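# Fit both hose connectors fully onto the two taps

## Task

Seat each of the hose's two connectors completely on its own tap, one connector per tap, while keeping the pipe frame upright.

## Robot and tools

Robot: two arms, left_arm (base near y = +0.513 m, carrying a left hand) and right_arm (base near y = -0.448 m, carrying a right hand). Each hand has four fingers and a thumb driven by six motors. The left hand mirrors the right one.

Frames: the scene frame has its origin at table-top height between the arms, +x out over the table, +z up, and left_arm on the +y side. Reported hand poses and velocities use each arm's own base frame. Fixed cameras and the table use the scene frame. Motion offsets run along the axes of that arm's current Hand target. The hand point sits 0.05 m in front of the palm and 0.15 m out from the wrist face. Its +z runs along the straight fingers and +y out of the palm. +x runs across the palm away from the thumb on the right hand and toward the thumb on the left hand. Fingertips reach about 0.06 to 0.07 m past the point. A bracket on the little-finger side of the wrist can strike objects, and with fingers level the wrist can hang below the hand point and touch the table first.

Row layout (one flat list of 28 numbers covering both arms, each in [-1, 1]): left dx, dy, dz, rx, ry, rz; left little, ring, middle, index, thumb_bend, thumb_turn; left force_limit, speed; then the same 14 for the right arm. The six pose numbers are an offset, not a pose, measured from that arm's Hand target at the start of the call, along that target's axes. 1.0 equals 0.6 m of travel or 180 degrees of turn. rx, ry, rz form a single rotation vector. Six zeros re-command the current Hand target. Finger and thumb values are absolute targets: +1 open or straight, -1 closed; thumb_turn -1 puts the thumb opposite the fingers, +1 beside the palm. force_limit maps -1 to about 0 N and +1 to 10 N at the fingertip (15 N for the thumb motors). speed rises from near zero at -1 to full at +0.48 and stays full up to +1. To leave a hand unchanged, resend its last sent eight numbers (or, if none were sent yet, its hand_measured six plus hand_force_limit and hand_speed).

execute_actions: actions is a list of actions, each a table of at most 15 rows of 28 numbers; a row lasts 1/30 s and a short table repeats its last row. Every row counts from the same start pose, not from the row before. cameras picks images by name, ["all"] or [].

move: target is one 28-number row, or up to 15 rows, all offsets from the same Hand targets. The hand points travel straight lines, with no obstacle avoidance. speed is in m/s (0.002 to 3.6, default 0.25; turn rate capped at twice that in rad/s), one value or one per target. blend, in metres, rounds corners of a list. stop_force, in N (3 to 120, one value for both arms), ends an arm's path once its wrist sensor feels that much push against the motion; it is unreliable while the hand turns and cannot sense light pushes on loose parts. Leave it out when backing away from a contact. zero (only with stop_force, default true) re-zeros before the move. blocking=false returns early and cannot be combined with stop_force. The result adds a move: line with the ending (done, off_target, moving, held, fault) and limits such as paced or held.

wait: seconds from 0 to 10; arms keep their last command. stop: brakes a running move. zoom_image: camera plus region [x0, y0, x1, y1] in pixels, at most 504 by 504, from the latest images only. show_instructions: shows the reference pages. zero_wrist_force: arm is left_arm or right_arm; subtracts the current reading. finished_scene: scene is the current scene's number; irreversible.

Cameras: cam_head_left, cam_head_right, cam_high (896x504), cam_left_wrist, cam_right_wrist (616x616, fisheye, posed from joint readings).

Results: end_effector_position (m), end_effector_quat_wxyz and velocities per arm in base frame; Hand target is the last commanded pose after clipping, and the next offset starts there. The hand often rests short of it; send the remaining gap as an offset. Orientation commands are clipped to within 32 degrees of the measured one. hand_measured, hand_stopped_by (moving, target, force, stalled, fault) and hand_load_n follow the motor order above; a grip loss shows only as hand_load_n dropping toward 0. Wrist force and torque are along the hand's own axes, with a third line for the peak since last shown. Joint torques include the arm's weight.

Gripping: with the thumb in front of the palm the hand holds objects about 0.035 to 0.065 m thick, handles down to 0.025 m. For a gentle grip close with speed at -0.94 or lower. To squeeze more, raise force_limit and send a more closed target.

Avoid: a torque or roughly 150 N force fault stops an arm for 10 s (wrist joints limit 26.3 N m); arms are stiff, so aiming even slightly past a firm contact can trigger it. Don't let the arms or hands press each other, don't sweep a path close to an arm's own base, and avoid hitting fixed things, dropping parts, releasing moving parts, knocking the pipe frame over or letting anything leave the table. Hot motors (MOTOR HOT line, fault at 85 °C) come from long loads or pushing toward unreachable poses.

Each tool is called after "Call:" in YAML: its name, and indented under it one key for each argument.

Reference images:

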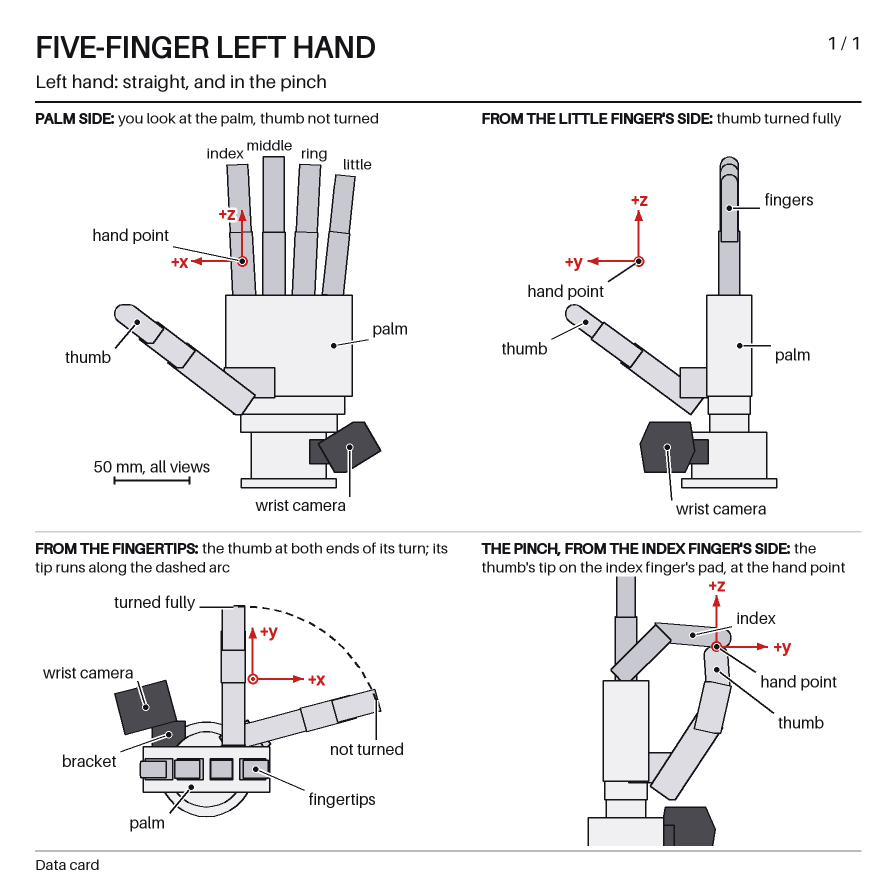

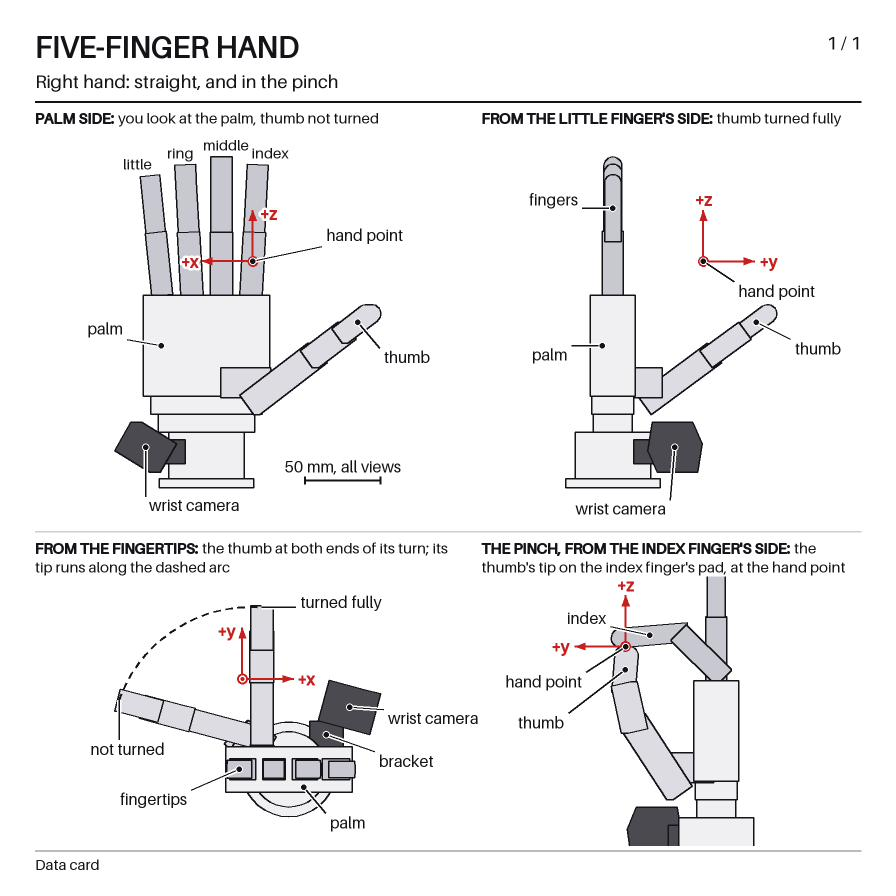

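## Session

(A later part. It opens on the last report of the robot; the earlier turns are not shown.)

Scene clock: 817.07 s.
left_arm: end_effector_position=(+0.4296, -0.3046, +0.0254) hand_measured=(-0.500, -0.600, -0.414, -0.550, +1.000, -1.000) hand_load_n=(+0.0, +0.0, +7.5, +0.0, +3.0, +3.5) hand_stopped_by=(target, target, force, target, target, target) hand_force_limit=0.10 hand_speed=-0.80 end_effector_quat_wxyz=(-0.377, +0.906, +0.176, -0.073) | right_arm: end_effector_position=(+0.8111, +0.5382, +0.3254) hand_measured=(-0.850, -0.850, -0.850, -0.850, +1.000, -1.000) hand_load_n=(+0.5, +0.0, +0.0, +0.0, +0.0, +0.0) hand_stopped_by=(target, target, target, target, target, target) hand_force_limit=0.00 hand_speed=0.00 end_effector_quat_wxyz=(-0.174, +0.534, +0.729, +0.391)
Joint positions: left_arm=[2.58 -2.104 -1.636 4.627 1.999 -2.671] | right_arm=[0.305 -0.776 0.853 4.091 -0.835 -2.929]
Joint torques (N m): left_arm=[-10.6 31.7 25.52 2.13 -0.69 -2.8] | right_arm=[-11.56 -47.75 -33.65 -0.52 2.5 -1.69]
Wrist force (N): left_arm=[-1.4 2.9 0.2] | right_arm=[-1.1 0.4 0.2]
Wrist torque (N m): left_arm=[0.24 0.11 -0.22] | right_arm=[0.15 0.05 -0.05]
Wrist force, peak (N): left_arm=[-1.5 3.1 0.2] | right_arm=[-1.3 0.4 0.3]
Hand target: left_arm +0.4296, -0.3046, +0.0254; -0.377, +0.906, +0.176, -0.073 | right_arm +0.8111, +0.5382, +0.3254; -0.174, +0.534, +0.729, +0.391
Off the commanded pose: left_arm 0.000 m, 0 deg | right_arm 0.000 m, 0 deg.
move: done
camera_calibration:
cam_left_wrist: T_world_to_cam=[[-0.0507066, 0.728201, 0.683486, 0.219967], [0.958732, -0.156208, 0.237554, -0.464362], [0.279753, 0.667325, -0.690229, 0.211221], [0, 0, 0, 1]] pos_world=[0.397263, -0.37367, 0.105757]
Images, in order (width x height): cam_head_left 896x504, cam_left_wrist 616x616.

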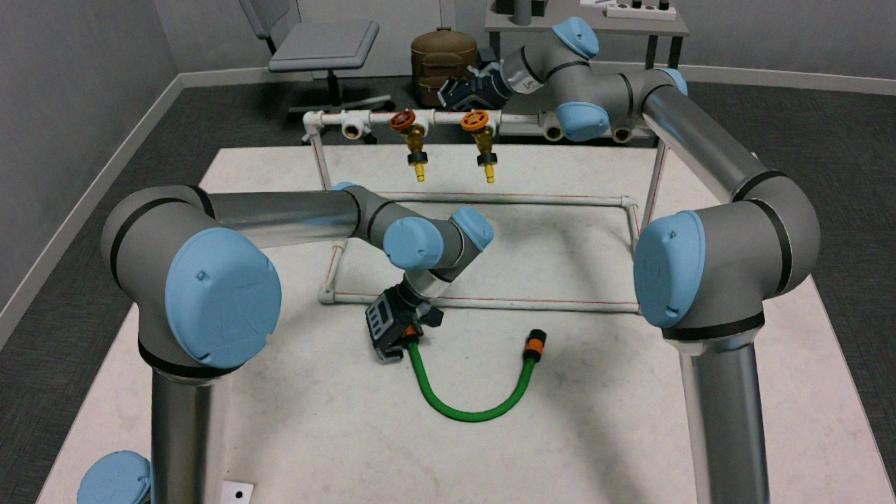

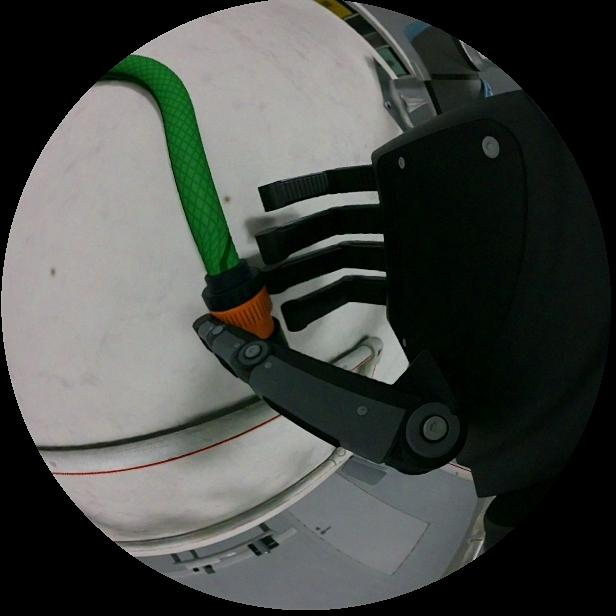

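Call:
execute_actions:
  actions: []
  cameras: ["all"]

Scene clock: 840.13 s.
left_arm: end_effector_position=(+0.4296, -0.3046, +0.0254) hand_measured=(-0.500, -0.600, -0.414, -0.550, +1.000, -1.000) hand_load_n=(+0.0, +0.0, +8.0, +0.0, +3.0, +3.5) hand_stopped_by=(target, target, force, target, target, target) hand_force_limit=0.10 hand_speed=-0.80 end_effector_quat_wxyz=(-0.377, +0.906, +0.176, -0.073) | right_arm: end_effector_position=(+0.8111, +0.5382, +0.3254) hand_measured=(-0.850, -0.850, -0.850, -0.850, +1.000, -1.000) hand_load_n=(+0.0, +0.0, +0.0, +0.0, +0.0, +0.0) hand_stopped_by=(target, target, target, target, target, target) hand_force_limit=0.00 hand_speed=0.00 end_effector_quat_wxyz=(-0.174, +0.534, +0.729, +0.391)
Joint positions: left_arm=[2.58 -2.104 -1.636 4.627 1.999 -2.671] | right_arm=[0.305 -0.776 0.853 4.091 -0.835 -2.929]
Joint velocities: within noise
Joint torques (N m): left_arm=[-11.01 31.21 21.4 2.09 -0.51 -2.78] | right_arm=[-12.53 -48.97 -33.12 -0.56 2.33 -1.57]
Wrist force (N): left_arm=[-1.5 2.9 0.1] | right_arm=[-1.0 0.4 0.3]
Wrist torque (N m): left_arm=[0.25 0.11 -0.22] | right_arm=[0.15 0.04 -0.05]
Wrist force, peak (N): left_arm=[-1.7 3.1 0.3] | right_arm=[-1.3 0.5 0.4]
Hand target: left_arm +0.4296, -0.3046, +0.0254; -0.377, +0.906, +0.176, -0.073 | right_arm +0.8111, +0.5382, +0.3254; -0.174, +0.534, +0.729, +0.391
Off the commanded pose: left_arm 0.000 m, 0 deg | right_arm 0.000 m, 0 deg.
camera_calibration:
cam_left_wrist: T_world_to_cam=[[-0.0507066, 0.728201, 0.683486, 0.219967], [0.958732, -0.156208, 0.237554, -0.464362], [0.279753, 0.667325, -0.690229, 0.211221], [0, 0, 0, 1]] pos_world=[0.397263, -0.37367, 0.105757]
cam_right_wrist: T_world_to_cam=[[0.770706, 0.293489, 0.565576, -0.96847], [0.444997, -0.883204, -0.148082, 0.163408], [0.456058, 0.365807, -0.811293, -0.189578], [0, 0, 0, 1]] pos_world=[0.760148, 0.497907, 0.418138]

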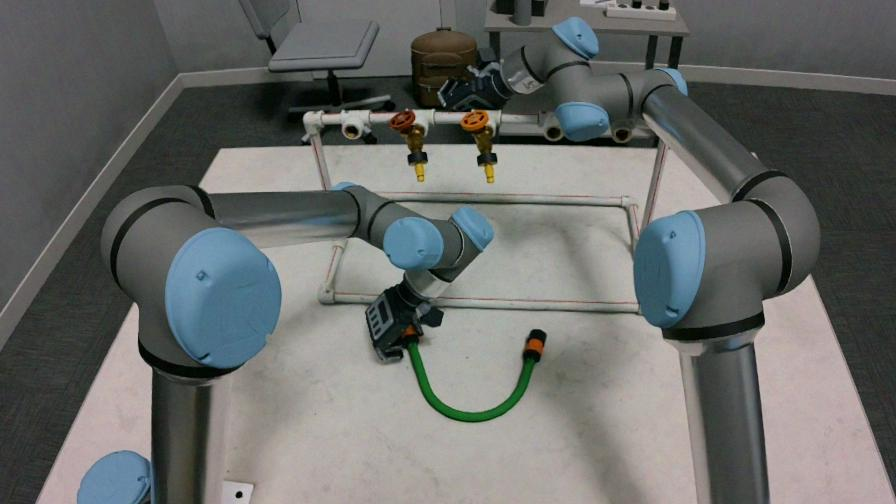

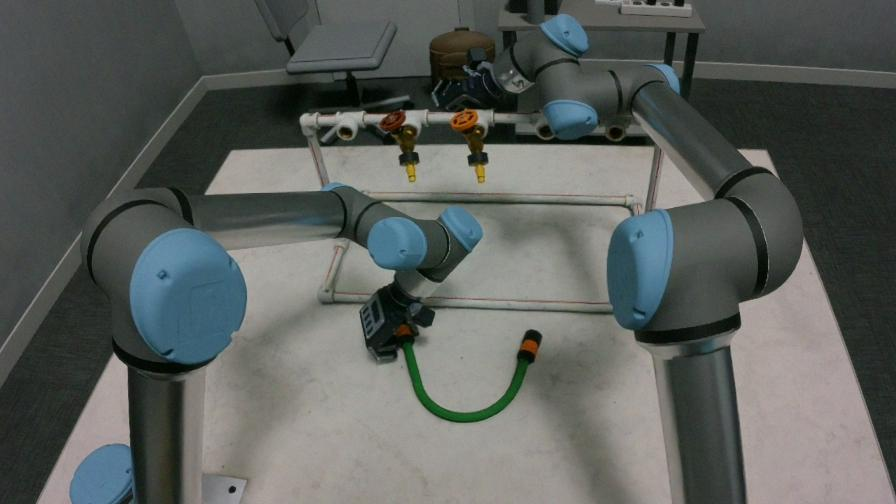

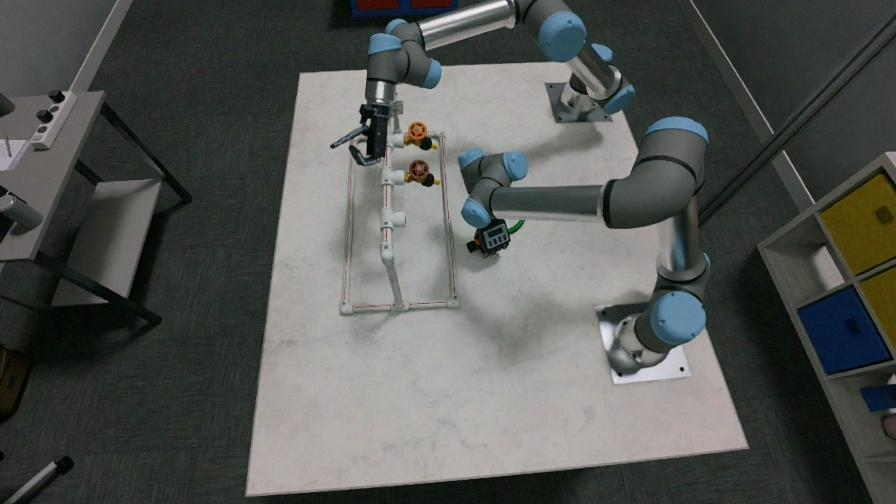

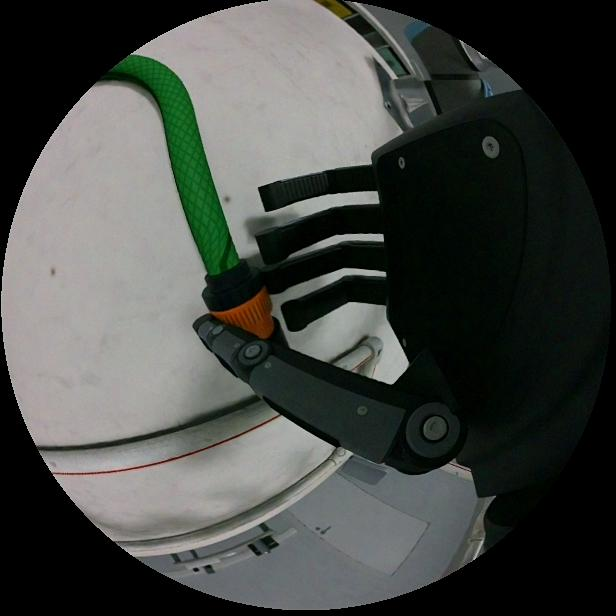

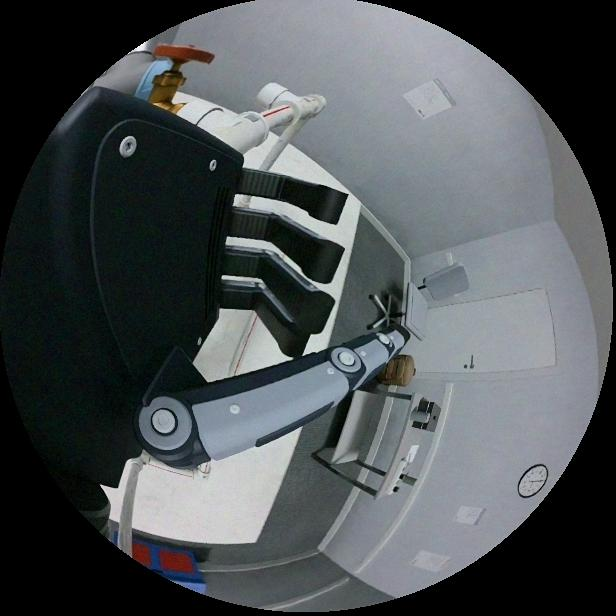

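Call:
move:
  target:
    - [0,-0.0071,-0.0071,0,0,0,-0.5,-0.6,-0.45,-0.55,1,-1,0.1,-0.8,0,0,0,0,0,0,-0.85,-0.85,-0.85,-0.85,1,-1,0,0]
    - [-0.1096,-0.0512,0.0370,0,0,0,-0.5,-0.6,-0.45,-0.55,1,-1,0.1,-0.8,0,0,0,0,0,0,-0.85,-0.85,-0.85,-0.85,1,-1,0,0]
  speed: [0.02,0.04]
  cameras: ["all"]

Scene clock: 855.77 s.
left_arm: end_effector_position=(+0.3547, -0.2946, +0.0315) hand_measured=(-0.500, -0.600, -0.414, -0.550, +1.000, -1.000) hand_load_n=(+0.0, +0.0, +7.0, +0.0, +3.0, +5.5) hand_stopped_by=(target, target, force, target, target, target) hand_force_limit=0.10 hand_speed=-0.80 end_effector_quat_wxyz=(-0.377, +0.906, +0.176, -0.073) | right_arm: end_effector_position=(+0.8111, +0.5382, +0.3254) hand_measured=(-0.850, -0.850, -0.850, -0.850, +1.000, -1.000) hand_load_n=(+0.0, +0.0, +0.0, +0.0, +0.0, +0.0) hand_stopped_by=(target, target, target, target, target, target) hand_force_limit=0.00 hand_speed=0.00 end_effector_quat_wxyz=(-0.174, +0.534, +0.729, +0.391)
Joint positions: left_arm=[2.524 -1.979 -1.813 4.659 1.963 -2.718] | right_arm=[0.305 -0.776 0.853 4.091 -0.835 -2.929]
Joint torques (N m): left_arm=[-10.89 48.15 7.99 2.83 -0.89 -2.61] | right_arm=[-12.9 -48.14 -32.9 -0.65 2.24 -1.68]
Wrist force (N): left_arm=[-1.4 2.9 0.2] | right_arm=[-1.1 0.5 0.4]
Wrist torque (N m): left_arm=[0.19 0.08 -0.29] | right_arm=[0.14 0.06 -0.06]
Wrist force, peak (N): left_arm=[-1.7 3.3 0.2] | right_arm=[-1.3 0.4 0.4]
Hand target: left_arm +0.3546, -0.2946, +0.0315; -0.377, +0.906, +0.176, -0.073 | right_arm +0.8111, +0.5382, +0.3254; -0.174, +0.534, +0.729, +0.391
Off the commanded pose: left_arm 0.000 m, 0 deg | right_arm 0.000 m, 0 deg.
move: done
camera_calibration:
cam_left_wrist: T_world_to_cam=[[-0.0507066, 0.728201, 0.683486, 0.204645], [0.958732, -0.156208, 0.237554, -0.392424], [0.279753, 0.667325, -0.690229, 0.229645], [0, 0, 0, 1]] pos_world=[0.322363, -0.36357, 0.111857]
cam_right_wrist: T_world_to_cam=[[0.770706, 0.293489, 0.565576, -0.96847], [0.444997, -0.883204, -0.148082, 0.163408], [0.456058, 0.365807, -0.811293, -0.189578], [0, 0, 0, 1]] pos_world=[0.760148, 0.497907, 0.418138]

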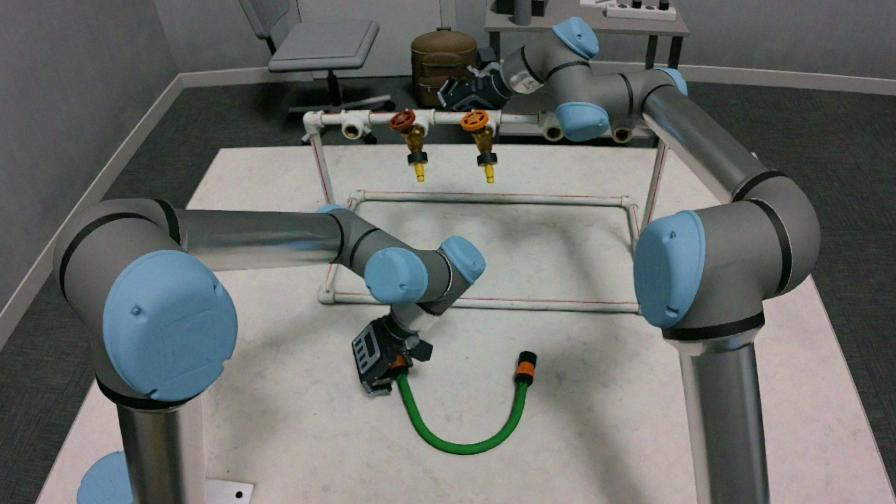

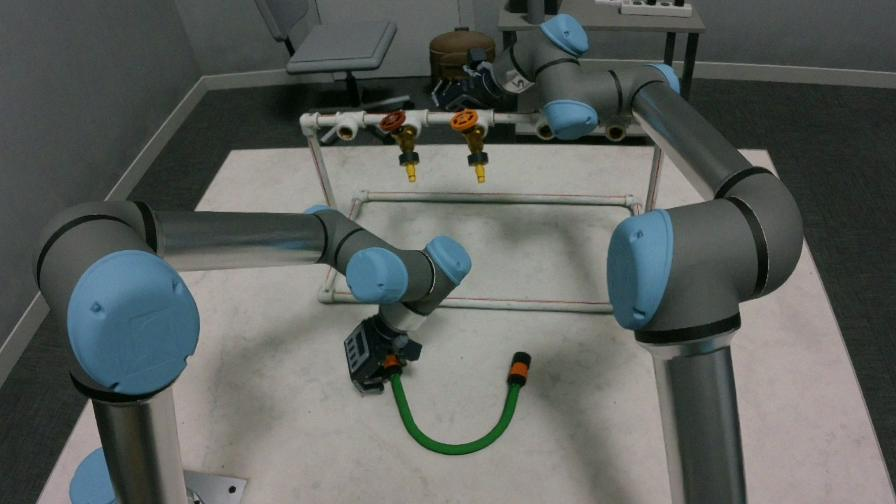

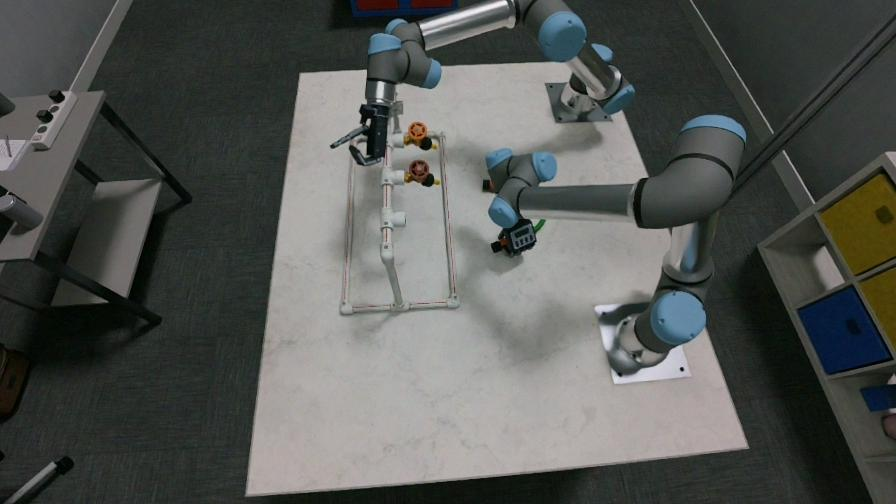

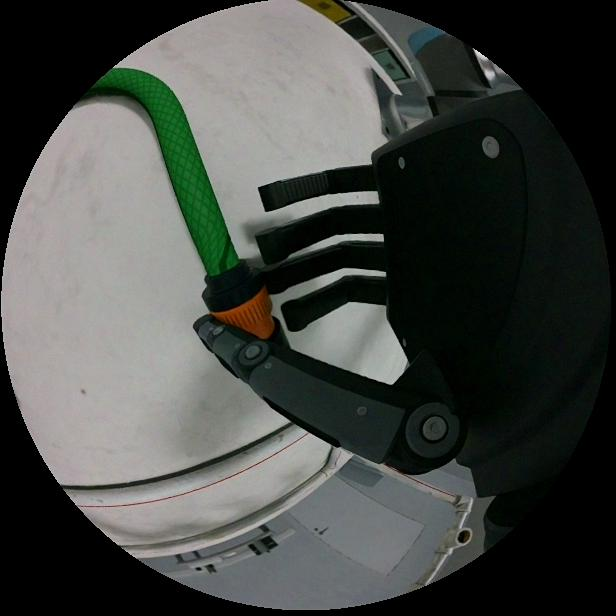

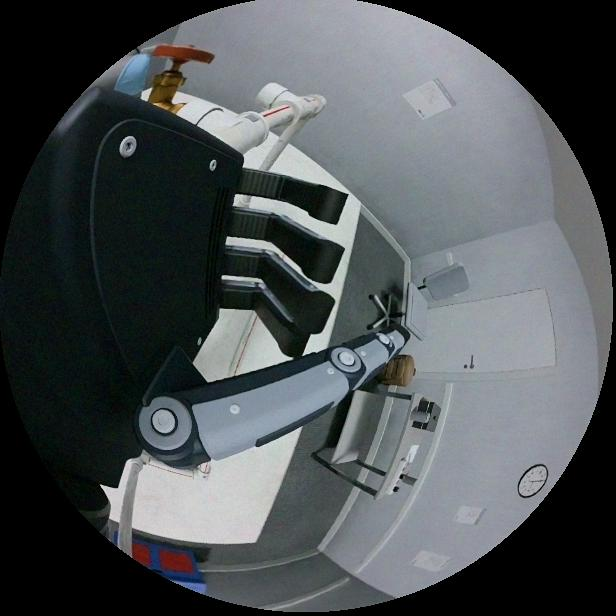

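Call:
move:
  target: [0,0.0067,0.0067,0,0,0,-0.5,-0.6,-0.45,-0.55,1,-1,0.1,-0.8,0,0,0,0,0,0,-0.85,-0.85,-0.85,-0.85,1,-1,0,0]
  speed: 0.02

Call:
move:
  target: [0,0,0,0,0,0,-0.4,-0.4,-0.1,-0.4,1,-1,0.1,-0.6,0,0,0,0,0,0,-0.85,-0.85,-0.85,-0.85,1,-1,0,0]
  speed: 0.02

Call:
move:
  target: [0,-0.0825,-0.0825,0,0,0,-0.4,-0.4,0.1,-0.2,1,-1,0.1,-0.6,0,0,0,0,0,0,-0.85,-0.85,-0.85,-0.85,1,-1,0,0]
  speed: 0.06
  cameras: ["cam_head_left","cam_head_right","cam_high","cam_left_wrist"]

Scene clock: 883.20 s.
left_arm: end_effector_position=(+0.3546, -0.2946, +0.0260) hand_measured=(-0.500, -0.600, -0.414, -0.550, +1.000, -1.000) hand_load_n=(+0.0, +0.0, +7.0, +0.0, +2.5, +5.5) hand_stopped_by=(target, target, force, target, target, target) hand_force_limit=0.10 hand_speed=-0.80 end_effector_quat_wxyz=(-0.377, +0.906, +0.176, -0.073) | right_arm: end_effector_position=(+0.8111, +0.5382, +0.3254) hand_measured=(-0.850, -0.850, -0.850, -0.850, +1.000, -1.000) hand_load_n=(+0.0, +0.0, +0.0, +0.0, +0.0, +0.0) hand_stopped_by=(target, target, target, target, target, target) hand_force_limit=0.00 hand_speed=0.00 end_effector_quat_wxyz=(-0.174, +0.534, +0.729, +0.391)
Joint positions: left_arm=[2.523 -1.987 -1.818 4.673 1.963 -2.718] | right_arm=[0.305 -0.776 0.853 4.091 -0.835 -2.929]
Joint torques (N m): left_arm=[-8.49 25.88 8.37 2.72 -0.42 -2.35] | right_arm=[-11.59 -48.51 -33.62 -0.69 2.3 -1.64]
Wrist force (N): left_arm=[-1.5 2.9 0.0] | right_arm=[-1.1 0.3 0.3]
Wrist torque (N m): left_arm=[0.21 0.09 -0.29] | right_arm=[0.12 0.06 -0.06]
Wrist force, peak (N): left_arm=[-1.4 3.4 0.2] | right_arm=[-1.3 0.3 0.4]
Hand target: left_arm +0.3546, -0.2946, +0.0259; -0.377, +0.906, +0.176, -0.073 | right_arm +0.8111, +0.5382, +0.3254; -0.174, +0.534, +0.729, +0.391
Off the commanded pose: left_arm 0.000 m, 0 deg | right_arm 0.000 m, 0 deg.
move: done

Scene clock: 883.77 s.
left_arm: end_effector_position=(+0.3546, -0.2946, +0.0259) hand_measured=(-0.400, -0.400, -0.100, -0.400, +1.000, -1.000) hand_load_n=(+0.0, +0.0, +0.0, +0.0, +0.0, +0.0) hand_stopped_by=(target, target, target, target, target, target) hand_force_limit=0.10 hand_speed=-0.60 end_effector_quat_wxyz=(-0.377, +0.906, +0.176, -0.073) | right_arm: end_effector_position=(+0.8111, +0.5382, +0.3254) hand_measured=(-0.850, -0.850, -0.850, -0.850, +1.000, -1.000) hand_load_n=(+0.0, +0.0, +0.0, +0.0, +0.0, +0.0) hand_stopped_by=(target, target, target, target, target, target) hand_force_limit=0.00 hand_speed=0.00 end_effector_quat_wxyz=(-0.174, +0.534, +0.729, +0.391)
Joint positions: left_arm=[2.523 -1.988 -1.818 4.673 1.963 -2.718] | right_arm=[0.305 -0.776 0.853 4.091 -0.835 -2.929]
Joint torques (N m): left_arm=[-5.08 25.6 8.33 2.89 -0.11 -1.71] | right_arm=[-11.51 -48.67 -33.14 -0.67 2.29 -1.71]
Wrist force (N): left_arm=[-1.7 2.6 -0.4] | right_arm=[-0.9 0.4 0.4]
Wrist torque (N m): left_arm=[0.23 0.12 -0.24] | right_arm=[0.13 0.03 -0.04]
Wrist force, peak (N): left_arm=[-1.4 3.0 0.1] | right_arm=[-1.2 0.4 0.4]
Hand target: left_arm +0.3546, -0.2946, +0.0259; -0.377, +0.906, +0.176, -0.073 | right_arm +0.8111, +0.5382, +0.3254; -0.174, +0.534, +0.729, +0.391
Off the commanded pose: left_arm 0.000 m, 0 deg | right_arm 0.000 m, 0 deg.
move: done

Scene clock: 885.40 s.
left_arm: end_effector_position=(+0.3547, -0.2948, +0.0958) hand_measured=(-0.400, -0.400, +0.100, -0.200, +1.000, -1.000) hand_load_n=(+0.0, +0.0, +0.0, +0.0, +0.0, +0.0) hand_stopped_by=(target, target, target, target, target, target) hand_force_limit=0.10 hand_speed=-0.60 end_effector_quat_wxyz=(-0.377, +0.906, +0.176, -0.073) | right_arm: end_effector_position=(+0.8111, +0.5382, +0.3254) hand_measured=(-0.850, -0.850, -0.850, -0.850, +1.000, -1.000) hand_load_n=(+0.0, +0.0, +0.0, +0.0, +0.0, +0.0) hand_stopped_by=(target, target, target, target, target, target) hand_force_limit=0.00 hand_speed=0.00 end_effector_quat_wxyz=(-0.174, +0.534, +0.729, +0.391)
Joint positions: left_arm=[2.523 -1.896 -1.739 4.503 1.963 -2.719] | right_arm=[0.305 -0.776 0.853 4.091 -0.835 -2.929]
Joint torques (N m): left_arm=[-10.72 46.76 27.99 -1.41 -0.89 -2.82] | right_arm=[-11.91 -48.48 -32.96 -0.66 2.19 -1.78]
Wrist force (N): left_arm=[-1.8 2.9 -0.2] | right_arm=[-1.0 0.6 0.3]
Wrist torque (N m): left_arm=[0.26 0.14 -0.25] | right_arm=[0.16 0.04 -0.04]
Wrist force, peak (N): left_arm=[-1.7 3.1 -0.1] | right_arm=[-1.3 0.4 0.5]
Hand target: left_arm +0.3547, -0.2948, +0.0959; -0.377, +0.906, +0.176, -0.073 | right_arm +0.8111, +0.5382, +0.3254; -0.174, +0.534, +0.729, +0.391
Off the commanded pose: left_arm 0.000 m, 0 deg | right_arm 0.000 m, 0 deg.
move: done
camera_calibration:
cam_left_wrist: T_world_to_cam=[[-0.0506872, 0.728246, 0.683439, 0.160861], [0.958739, -0.156192, 0.237537, -0.407724], [0.279733, 0.667279, -0.690281, 0.274159], [0, 0, 0, 1]] pos_world=[0.322363, -0.36377, 0.176157]
Images, in order (width x height): cam_head_left 896x504, cam_head_right 896x504, cam_high 896x504, cam_left_wrist 616x616.

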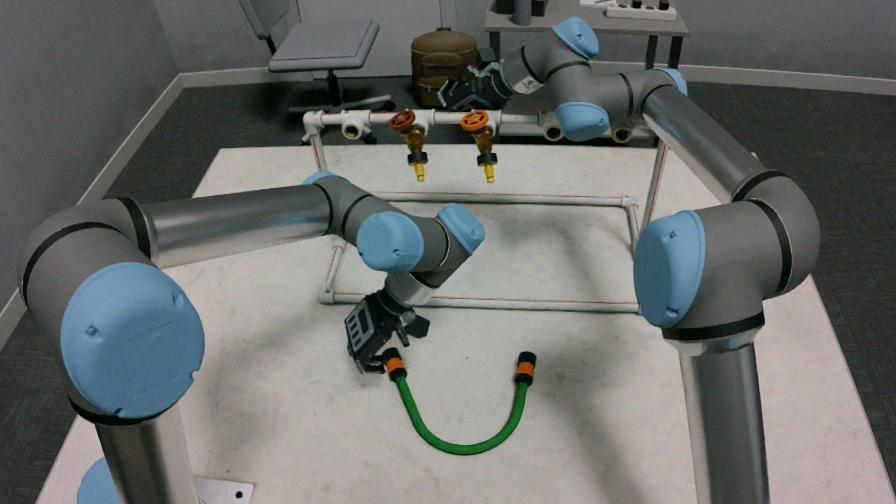

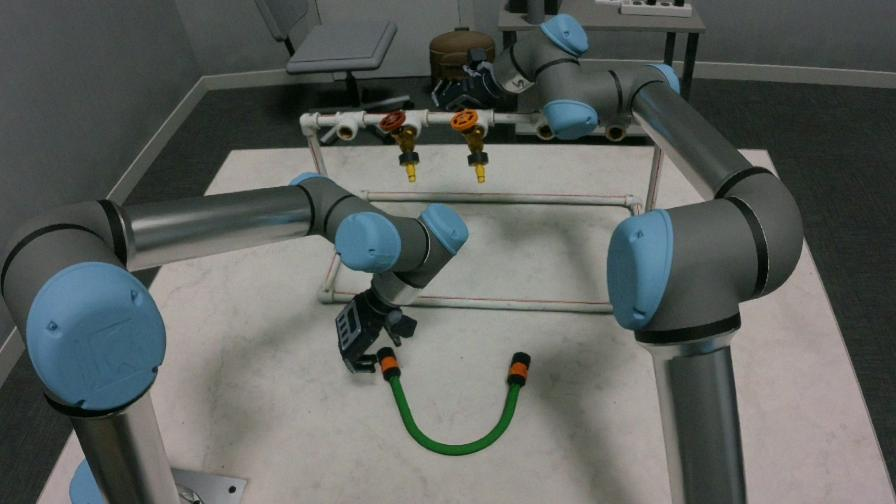

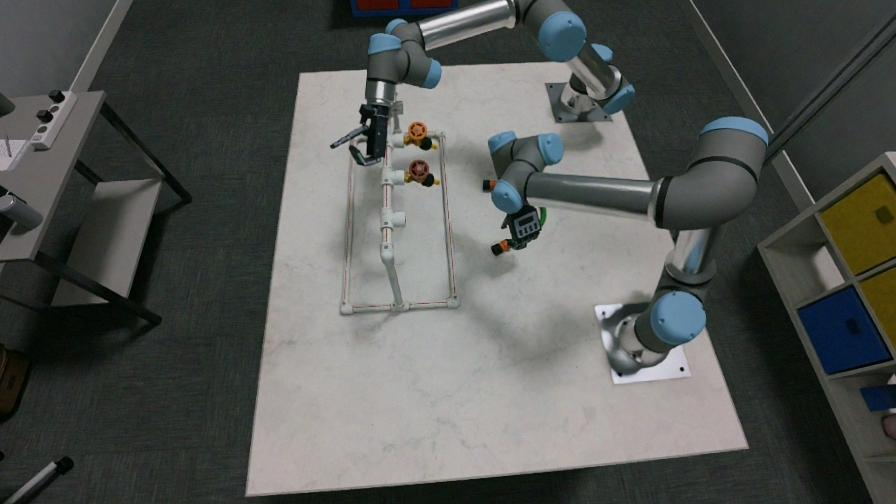

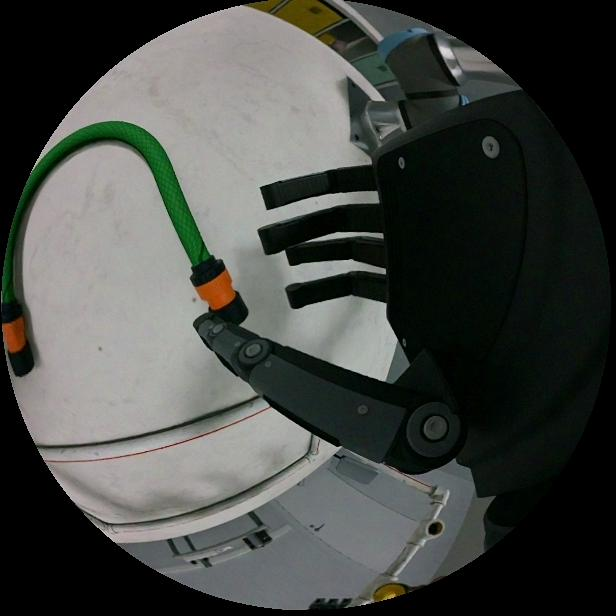

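Call:
zoom_image:
  camera: "cam_head_left"
  region: [330, 310, 480, 410]

Call:
zoom_image:
  camera: "cam_high"
  region: [470, 200, 590, 270]

Call:
zoom_image:
  camera: "cam_head_right"
  region: [330, 310, 480, 410]

Scaled by 3.360 from the camera's 896x504 image, which has a finer 1280x720 frame.

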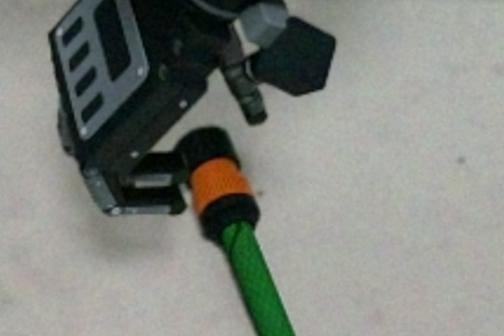

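Scaled by 4.200 from the camera's 896x504 image, which has a finer 1280x720 frame.

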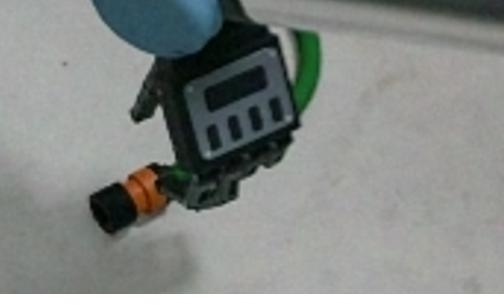

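Scaled by 3.360 from the camera's 896x504 image, which has a finer 1280x720 frame.

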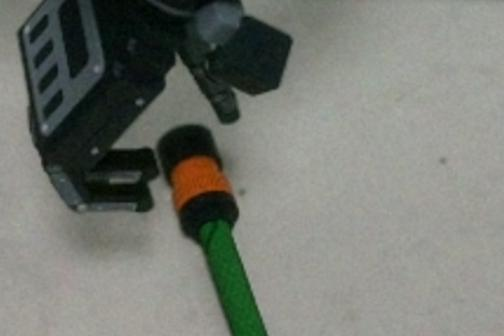

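Call:
zoom_image:
  camera: "cam_left_wrist"
  region: [150, 220, 330, 400]

Scaled by 2.800 from the camera's 616x616 image, which has a finer 880x880 frame.

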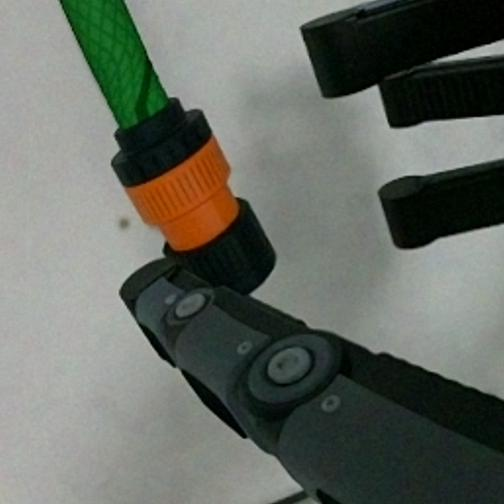

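Call:
move:
  target: [0.0123,0.0428,-0.0172,0.1110,-0.0137,-0.0096,0.3,0.3,0.3,0.3,0.35,-1,0.1,-0.3,0,0,0,0,0,0,-0.85,-0.85,-0.85,-0.85,1,-1,0,0]
  speed: 0.1
  cameras: ["cam_head_left","cam_high","cam_left_wrist"]

Scene clock: 926.70 s.
left_arm: end_effector_position=(+0.3711, -0.3156, +0.0849) hand_measured=(+0.300, +0.300, +0.300, +0.300, +0.350, -1.000) hand_load_n=(+0.0, +0.0, +0.0, +0.0, +0.0, +0.0) hand_stopped_by=(target, target, target, target, target, target) hand_force_limit=0.10 hand_speed=-0.30 end_effector_quat_wxyz=(-0.526, +0.823, +0.182, -0.116) end_effector_velocity=(+0.000, +0.000, +0.000) end_effector_angular_velocity=(+0.004, +0.002, -0.001) | right_arm: end_effector_position=(+0.8111, +0.5382, +0.3254) hand_measured=(-0.850, -0.850, -0.850, -0.850, +1.000, -1.000) hand_load_n=(+0.0, +0.0, +0.0, +0.0, +0.0, +0.0) hand_stopped_by=(target, target, target, target, target, target) hand_force_limit=0.00 hand_speed=0.00 end_effector_quat_wxyz=(-0.174, +0.534, +0.729, +0.391)
Joint positions: left_arm=[2.469 -2.212 -1.377 4.067 1.987 -2.935] | right_arm=[0.305 -0.776 0.853 4.091 -0.835 -2.929]
Joint velocities: left_arm=[-0.001 -0.001 0.002 -0.005 0.002 -0.002] | right_arm=[within noise]
Joint torques (N m): left_arm=[-10.99 36.24 27.13 -2.34 -1.06 -2.97] | right_arm=[-11.71 -49.21 -33.36 -0.59 2.1 -1.6]
Wrist force (N): left_arm=[-1.5 3.5 -1.2] | right_arm=[-1.0 0.4 0.4]
Wrist torque (N m): left_arm=[0.37 0.08 -0.25] | right_arm=[0.12 0.05 -0.05]
Wrist force, peak (N): left_arm=[-1.4 3.6 -1.4] | right_arm=[-1.2 0.5 0.4]
Hand target: left_arm +0.3711, -0.3156, +0.0849; -0.526, +0.823, +0.182, -0.116 | right_arm +0.8111, +0.5382, +0.3254; -0.174, +0.534, +0.729, +0.391
Off the commanded pose: left_arm 0.000 m, 0 deg | right_arm 0.000 m, 0 deg.
move: done
camera_calibration:
cam_left_wrist: T_world_to_cam=[[0.0274648, 0.475095, 0.879506, 0.0587409], [0.987057, -0.151955, 0.0512602, -0.417468], [0.157999, 0.866715, -0.473119, 0.365646], [0, 0, 0, 1]] pos_world=[0.35268, -0.408255, 0.142731]
Images, in order (width x height): cam_head_left 896x504, cam_high 896x504, cam_left_wrist 616x616.

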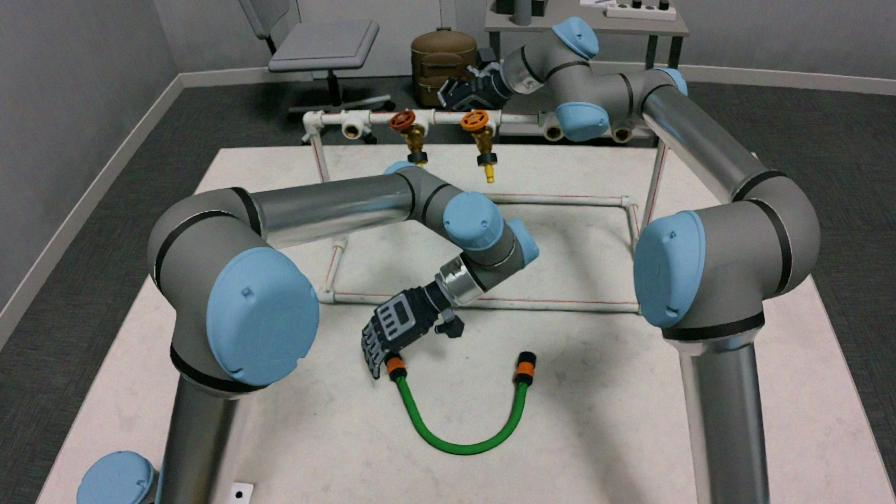

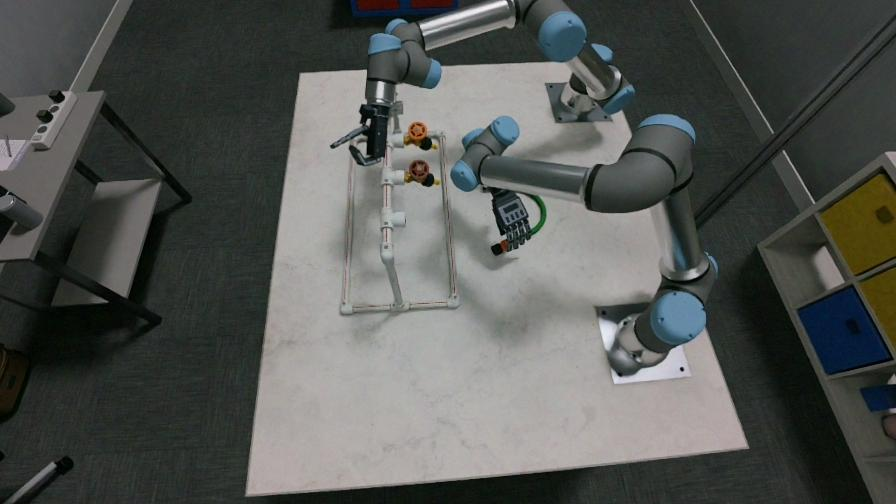

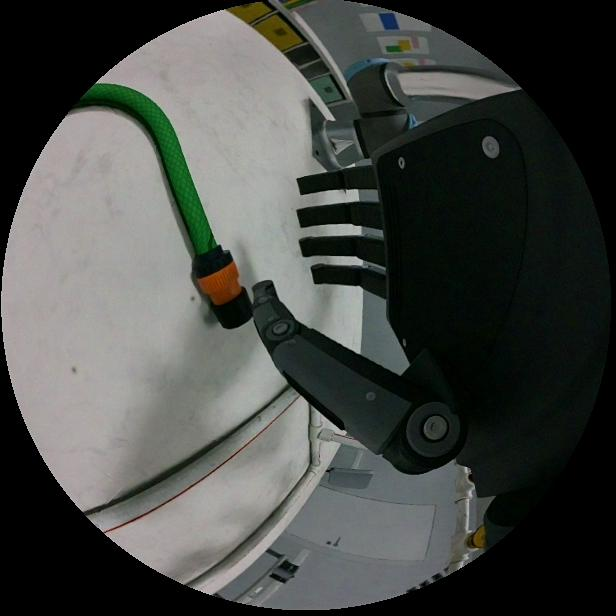

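Call:
zoom_image:
  camera: "cam_left_wrist"
  region: [170, 220, 330, 380]

Scaled by 3.150 from the camera's 616x616 image, which has a finer 880x880 frame.

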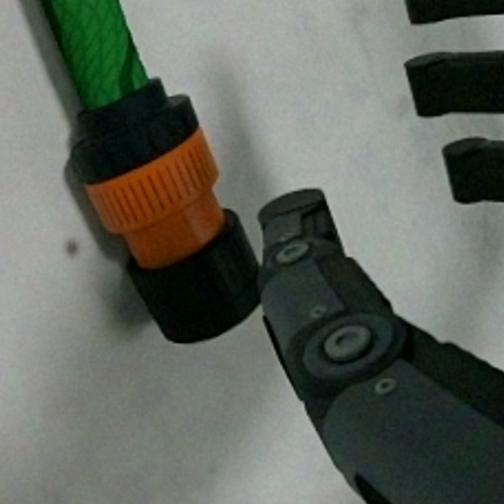

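Call:
move:
  target: [-0.0026,0.1021,0.0449,0,0,0,0.3,0.3,0.3,0.3,0.35,-1,0.1,-0.3,0,0,0,0,0,0,-0.85,-0.85,-0.85,-0.85,1,-1,0,0]
  speed: 0.03
  stop_force: 5
  cameras: ["cam_head_left","cam_left_wrist"]

Scene clock: 943.70 s.
left_arm: end_effector_position=(+0.3705, -0.3168, +0.0415) hand_measured=(+0.300, +0.300, +0.300, +0.300, +0.350, -1.000) hand_load_n=(+0.0, +0.0, +0.0, +0.0, -2.5, +0.0) hand_stopped_by=(target, target, target, target, target, target) hand_force_limit=0.10 hand_speed=-0.30 end_effector_quat_wxyz=(-0.526, +0.823, +0.182, -0.116) | right_arm: end_effector_position=(+0.8111, +0.5382, +0.3254) hand_measured=(-0.850, -0.850, -0.850, -0.850, +1.000, -1.000) hand_load_n=(+0.0, +0.0, +0.0, +0.0, +0.0, +0.0) hand_stopped_by=(target, target, target, target, target, target) hand_force_limit=0.00 hand_speed=0.00 end_effector_quat_wxyz=(-0.174, +0.534, +0.729, +0.391)
Joint positions: left_arm=[2.467 -2.263 -1.414 4.153 1.986 -2.937] | right_arm=[0.305 -0.776 0.853 4.091 -0.835 -2.929]
Joint torques (N m): left_arm=[8.19 57.23 24.52 -2.27 0.68 1.98] | right_arm=[-12.33 -49.58 -32.64 -0.65 2.11 -1.51]
Wrist force (N): left_arm=[-1.0 0.3 -4.6] | right_arm=[-1.0 0.4 0.3]
Wrist torque (N m): left_arm=[0.29 0.02 -0.21] | right_arm=[0.14 0.05 -0.05]
Wrist force, peak (N): left_arm=[0.2 -10.1 -16.4] | right_arm=[-1.3 0.4 0.3]
Hand target: left_arm +0.3705, -0.3168, +0.0415; -0.526, +0.823, +0.182, -0.116 (not the last commanded pose) | right_arm +0.8111, +0.5382, +0.3254; -0.174, +0.534, +0.729, +0.391
Off the commanded pose: left_arm 0.024 m, 0 deg | right_arm 0.000 m, 0 deg.
move: contact (left_arm)
camera_calibration:
cam_left_wrist: T_world_to_cam=[[0.027515, 0.474887, 0.879616, 0.0974714], [0.987056, -0.151992, 0.0511816, -0.414835], [0.158, 0.866822, -0.472922, 0.346225], [0, 0, 0, 1]] pos_world=[0.35208, -0.409455, 0.0992319]
Images, in order (width x height): cam_head_left 896x504, cam_left_wrist 616x616.

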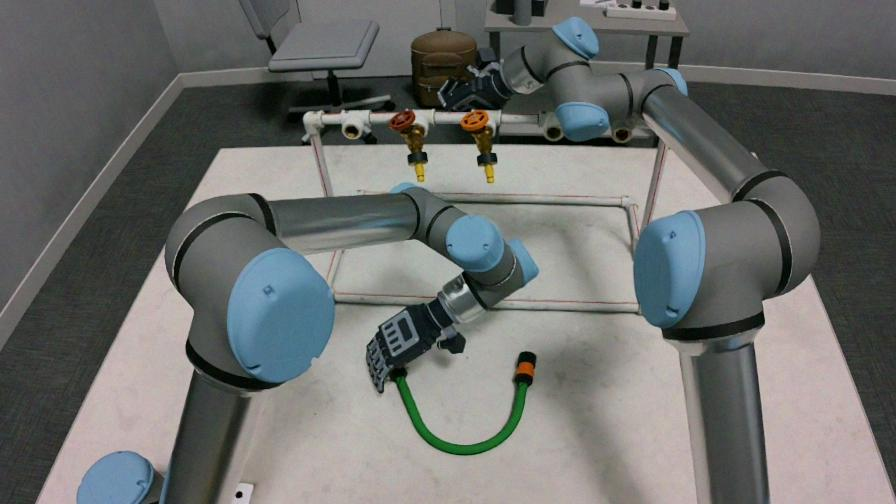

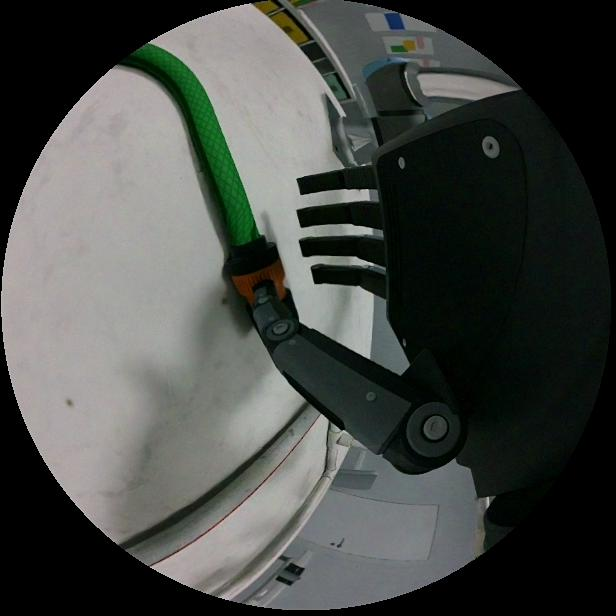

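Call:
move:
  target:
    - [0,-0.0378,-0.0176,0,0,0,0.3,0.3,0.3,0.3,0.35,-1,0.1,-0.3,0,0,0,0,0,0,-0.85,-0.85,-0.85,-0.85,1,-1,0,0]
    - [0,-0.0265,-0.0418,0,0,0,0.3,0.3,0.3,0.3,0.35,-1,0.1,-0.3,0,0,0,0,0,0,-0.85,-0.85,-0.85,-0.85,1,-1,0,0]
  speed: 0.06
  cameras: ["cam_left_wrist"]

Call:
zoom_image:
  camera: "cam_left_wrist"
  region: [170, 220, 330, 380]

Scene clock: 975.10 s.
left_arm: end_effector_position=(+0.3773, -0.3313, +0.0665) hand_measured=(+0.300, +0.300, +0.300, +0.300, +0.350, -1.000) hand_load_n=(+0.0, +0.0, +0.0, +0.0, +0.0, +0.0) hand_stopped_by=(target, target, target, target, target, target) hand_force_limit=0.10 hand_speed=-0.30 end_effector_quat_wxyz=(-0.526, +0.823, +0.182, -0.116) | right_arm: end_effector_position=(+0.8111, +0.5382, +0.3254) hand_measured=(-0.850, -0.850, -0.850, -0.850, +1.000, -1.000) hand_load_n=(+0.0, +0.0, +0.0, +0.0, +0.0, +0.5) hand_stopped_by=(target, target, target, target, target, target) hand_force_limit=0.00 hand_speed=0.00 end_effector_quat_wxyz=(-0.174, +0.534, +0.729, +0.391)
Joint positions: left_arm=[2.457 -2.268 -1.332 4.074 1.976 -2.942] | right_arm=[0.305 -0.776 0.853 4.091 -0.835 -2.929]
Joint torques (N m): left_arm=[-10.61 37.45 24.86 -2.3 -1.06 -2.79] | right_arm=[-12.15 -49.59 -33.28 -0.81 1.9 -1.55]
Wrist force (N): left_arm=[-1.4 3.6 -1.0] | right_arm=[-1.1 0.2 0.4]
Wrist torque (N m): left_arm=[0.38 0.06 -0.26] | right_arm=[0.10 0.05 -0.06]
Wrist force, peak (N): left_arm=[-1.0 0.3 -4.7] | right_arm=[-1.3 0.4 0.3]
Hand target: left_arm +0.3773, -0.3313, +0.0665; -0.526, +0.823, +0.182, -0.116 | right_arm +0.8111, +0.5382, +0.3254; -0.174, +0.534, +0.729, +0.391
Off the commanded pose: left_arm 0.000 m, 0 deg | right_arm 0.000 m, 0 deg.
move: done
camera_calibration:
cam_left_wrist: T_world_to_cam=[[0.02753, 0.474966, 0.879574, 0.0822133], [0.987072, -0.151902, 0.0511319, -0.424992], [0.157895, 0.866795, -0.473007, 0.369579], [0, 0, 0, 1]] pos_world=[0.35888, -0.423955, 0.124232]
Images, in order (width x height): cam_left_wrist 616x616.

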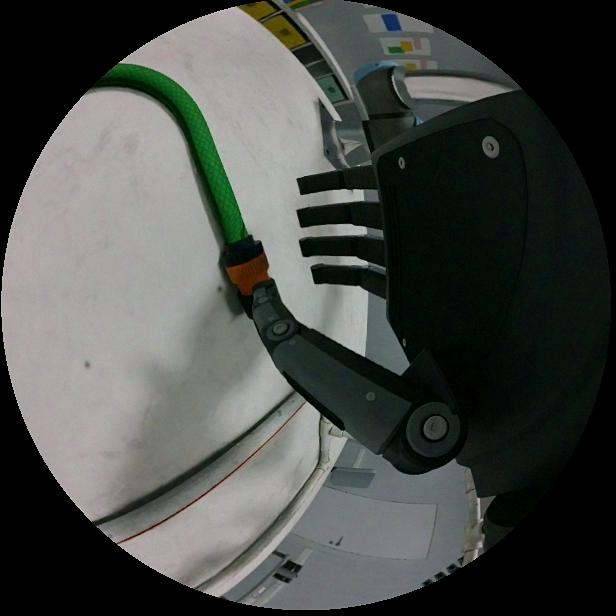

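Scaled by 3.150 from the camera's 616x616 image, which has a finer 880x880 frame.

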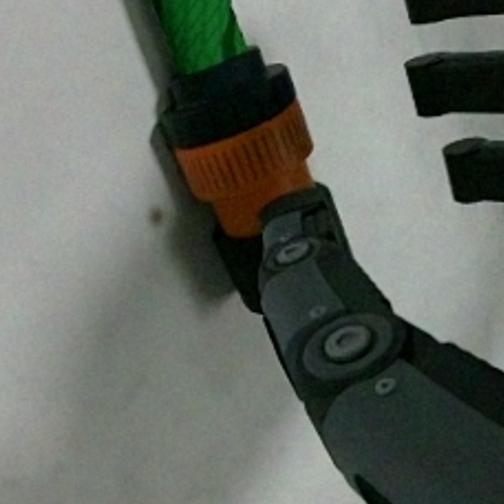

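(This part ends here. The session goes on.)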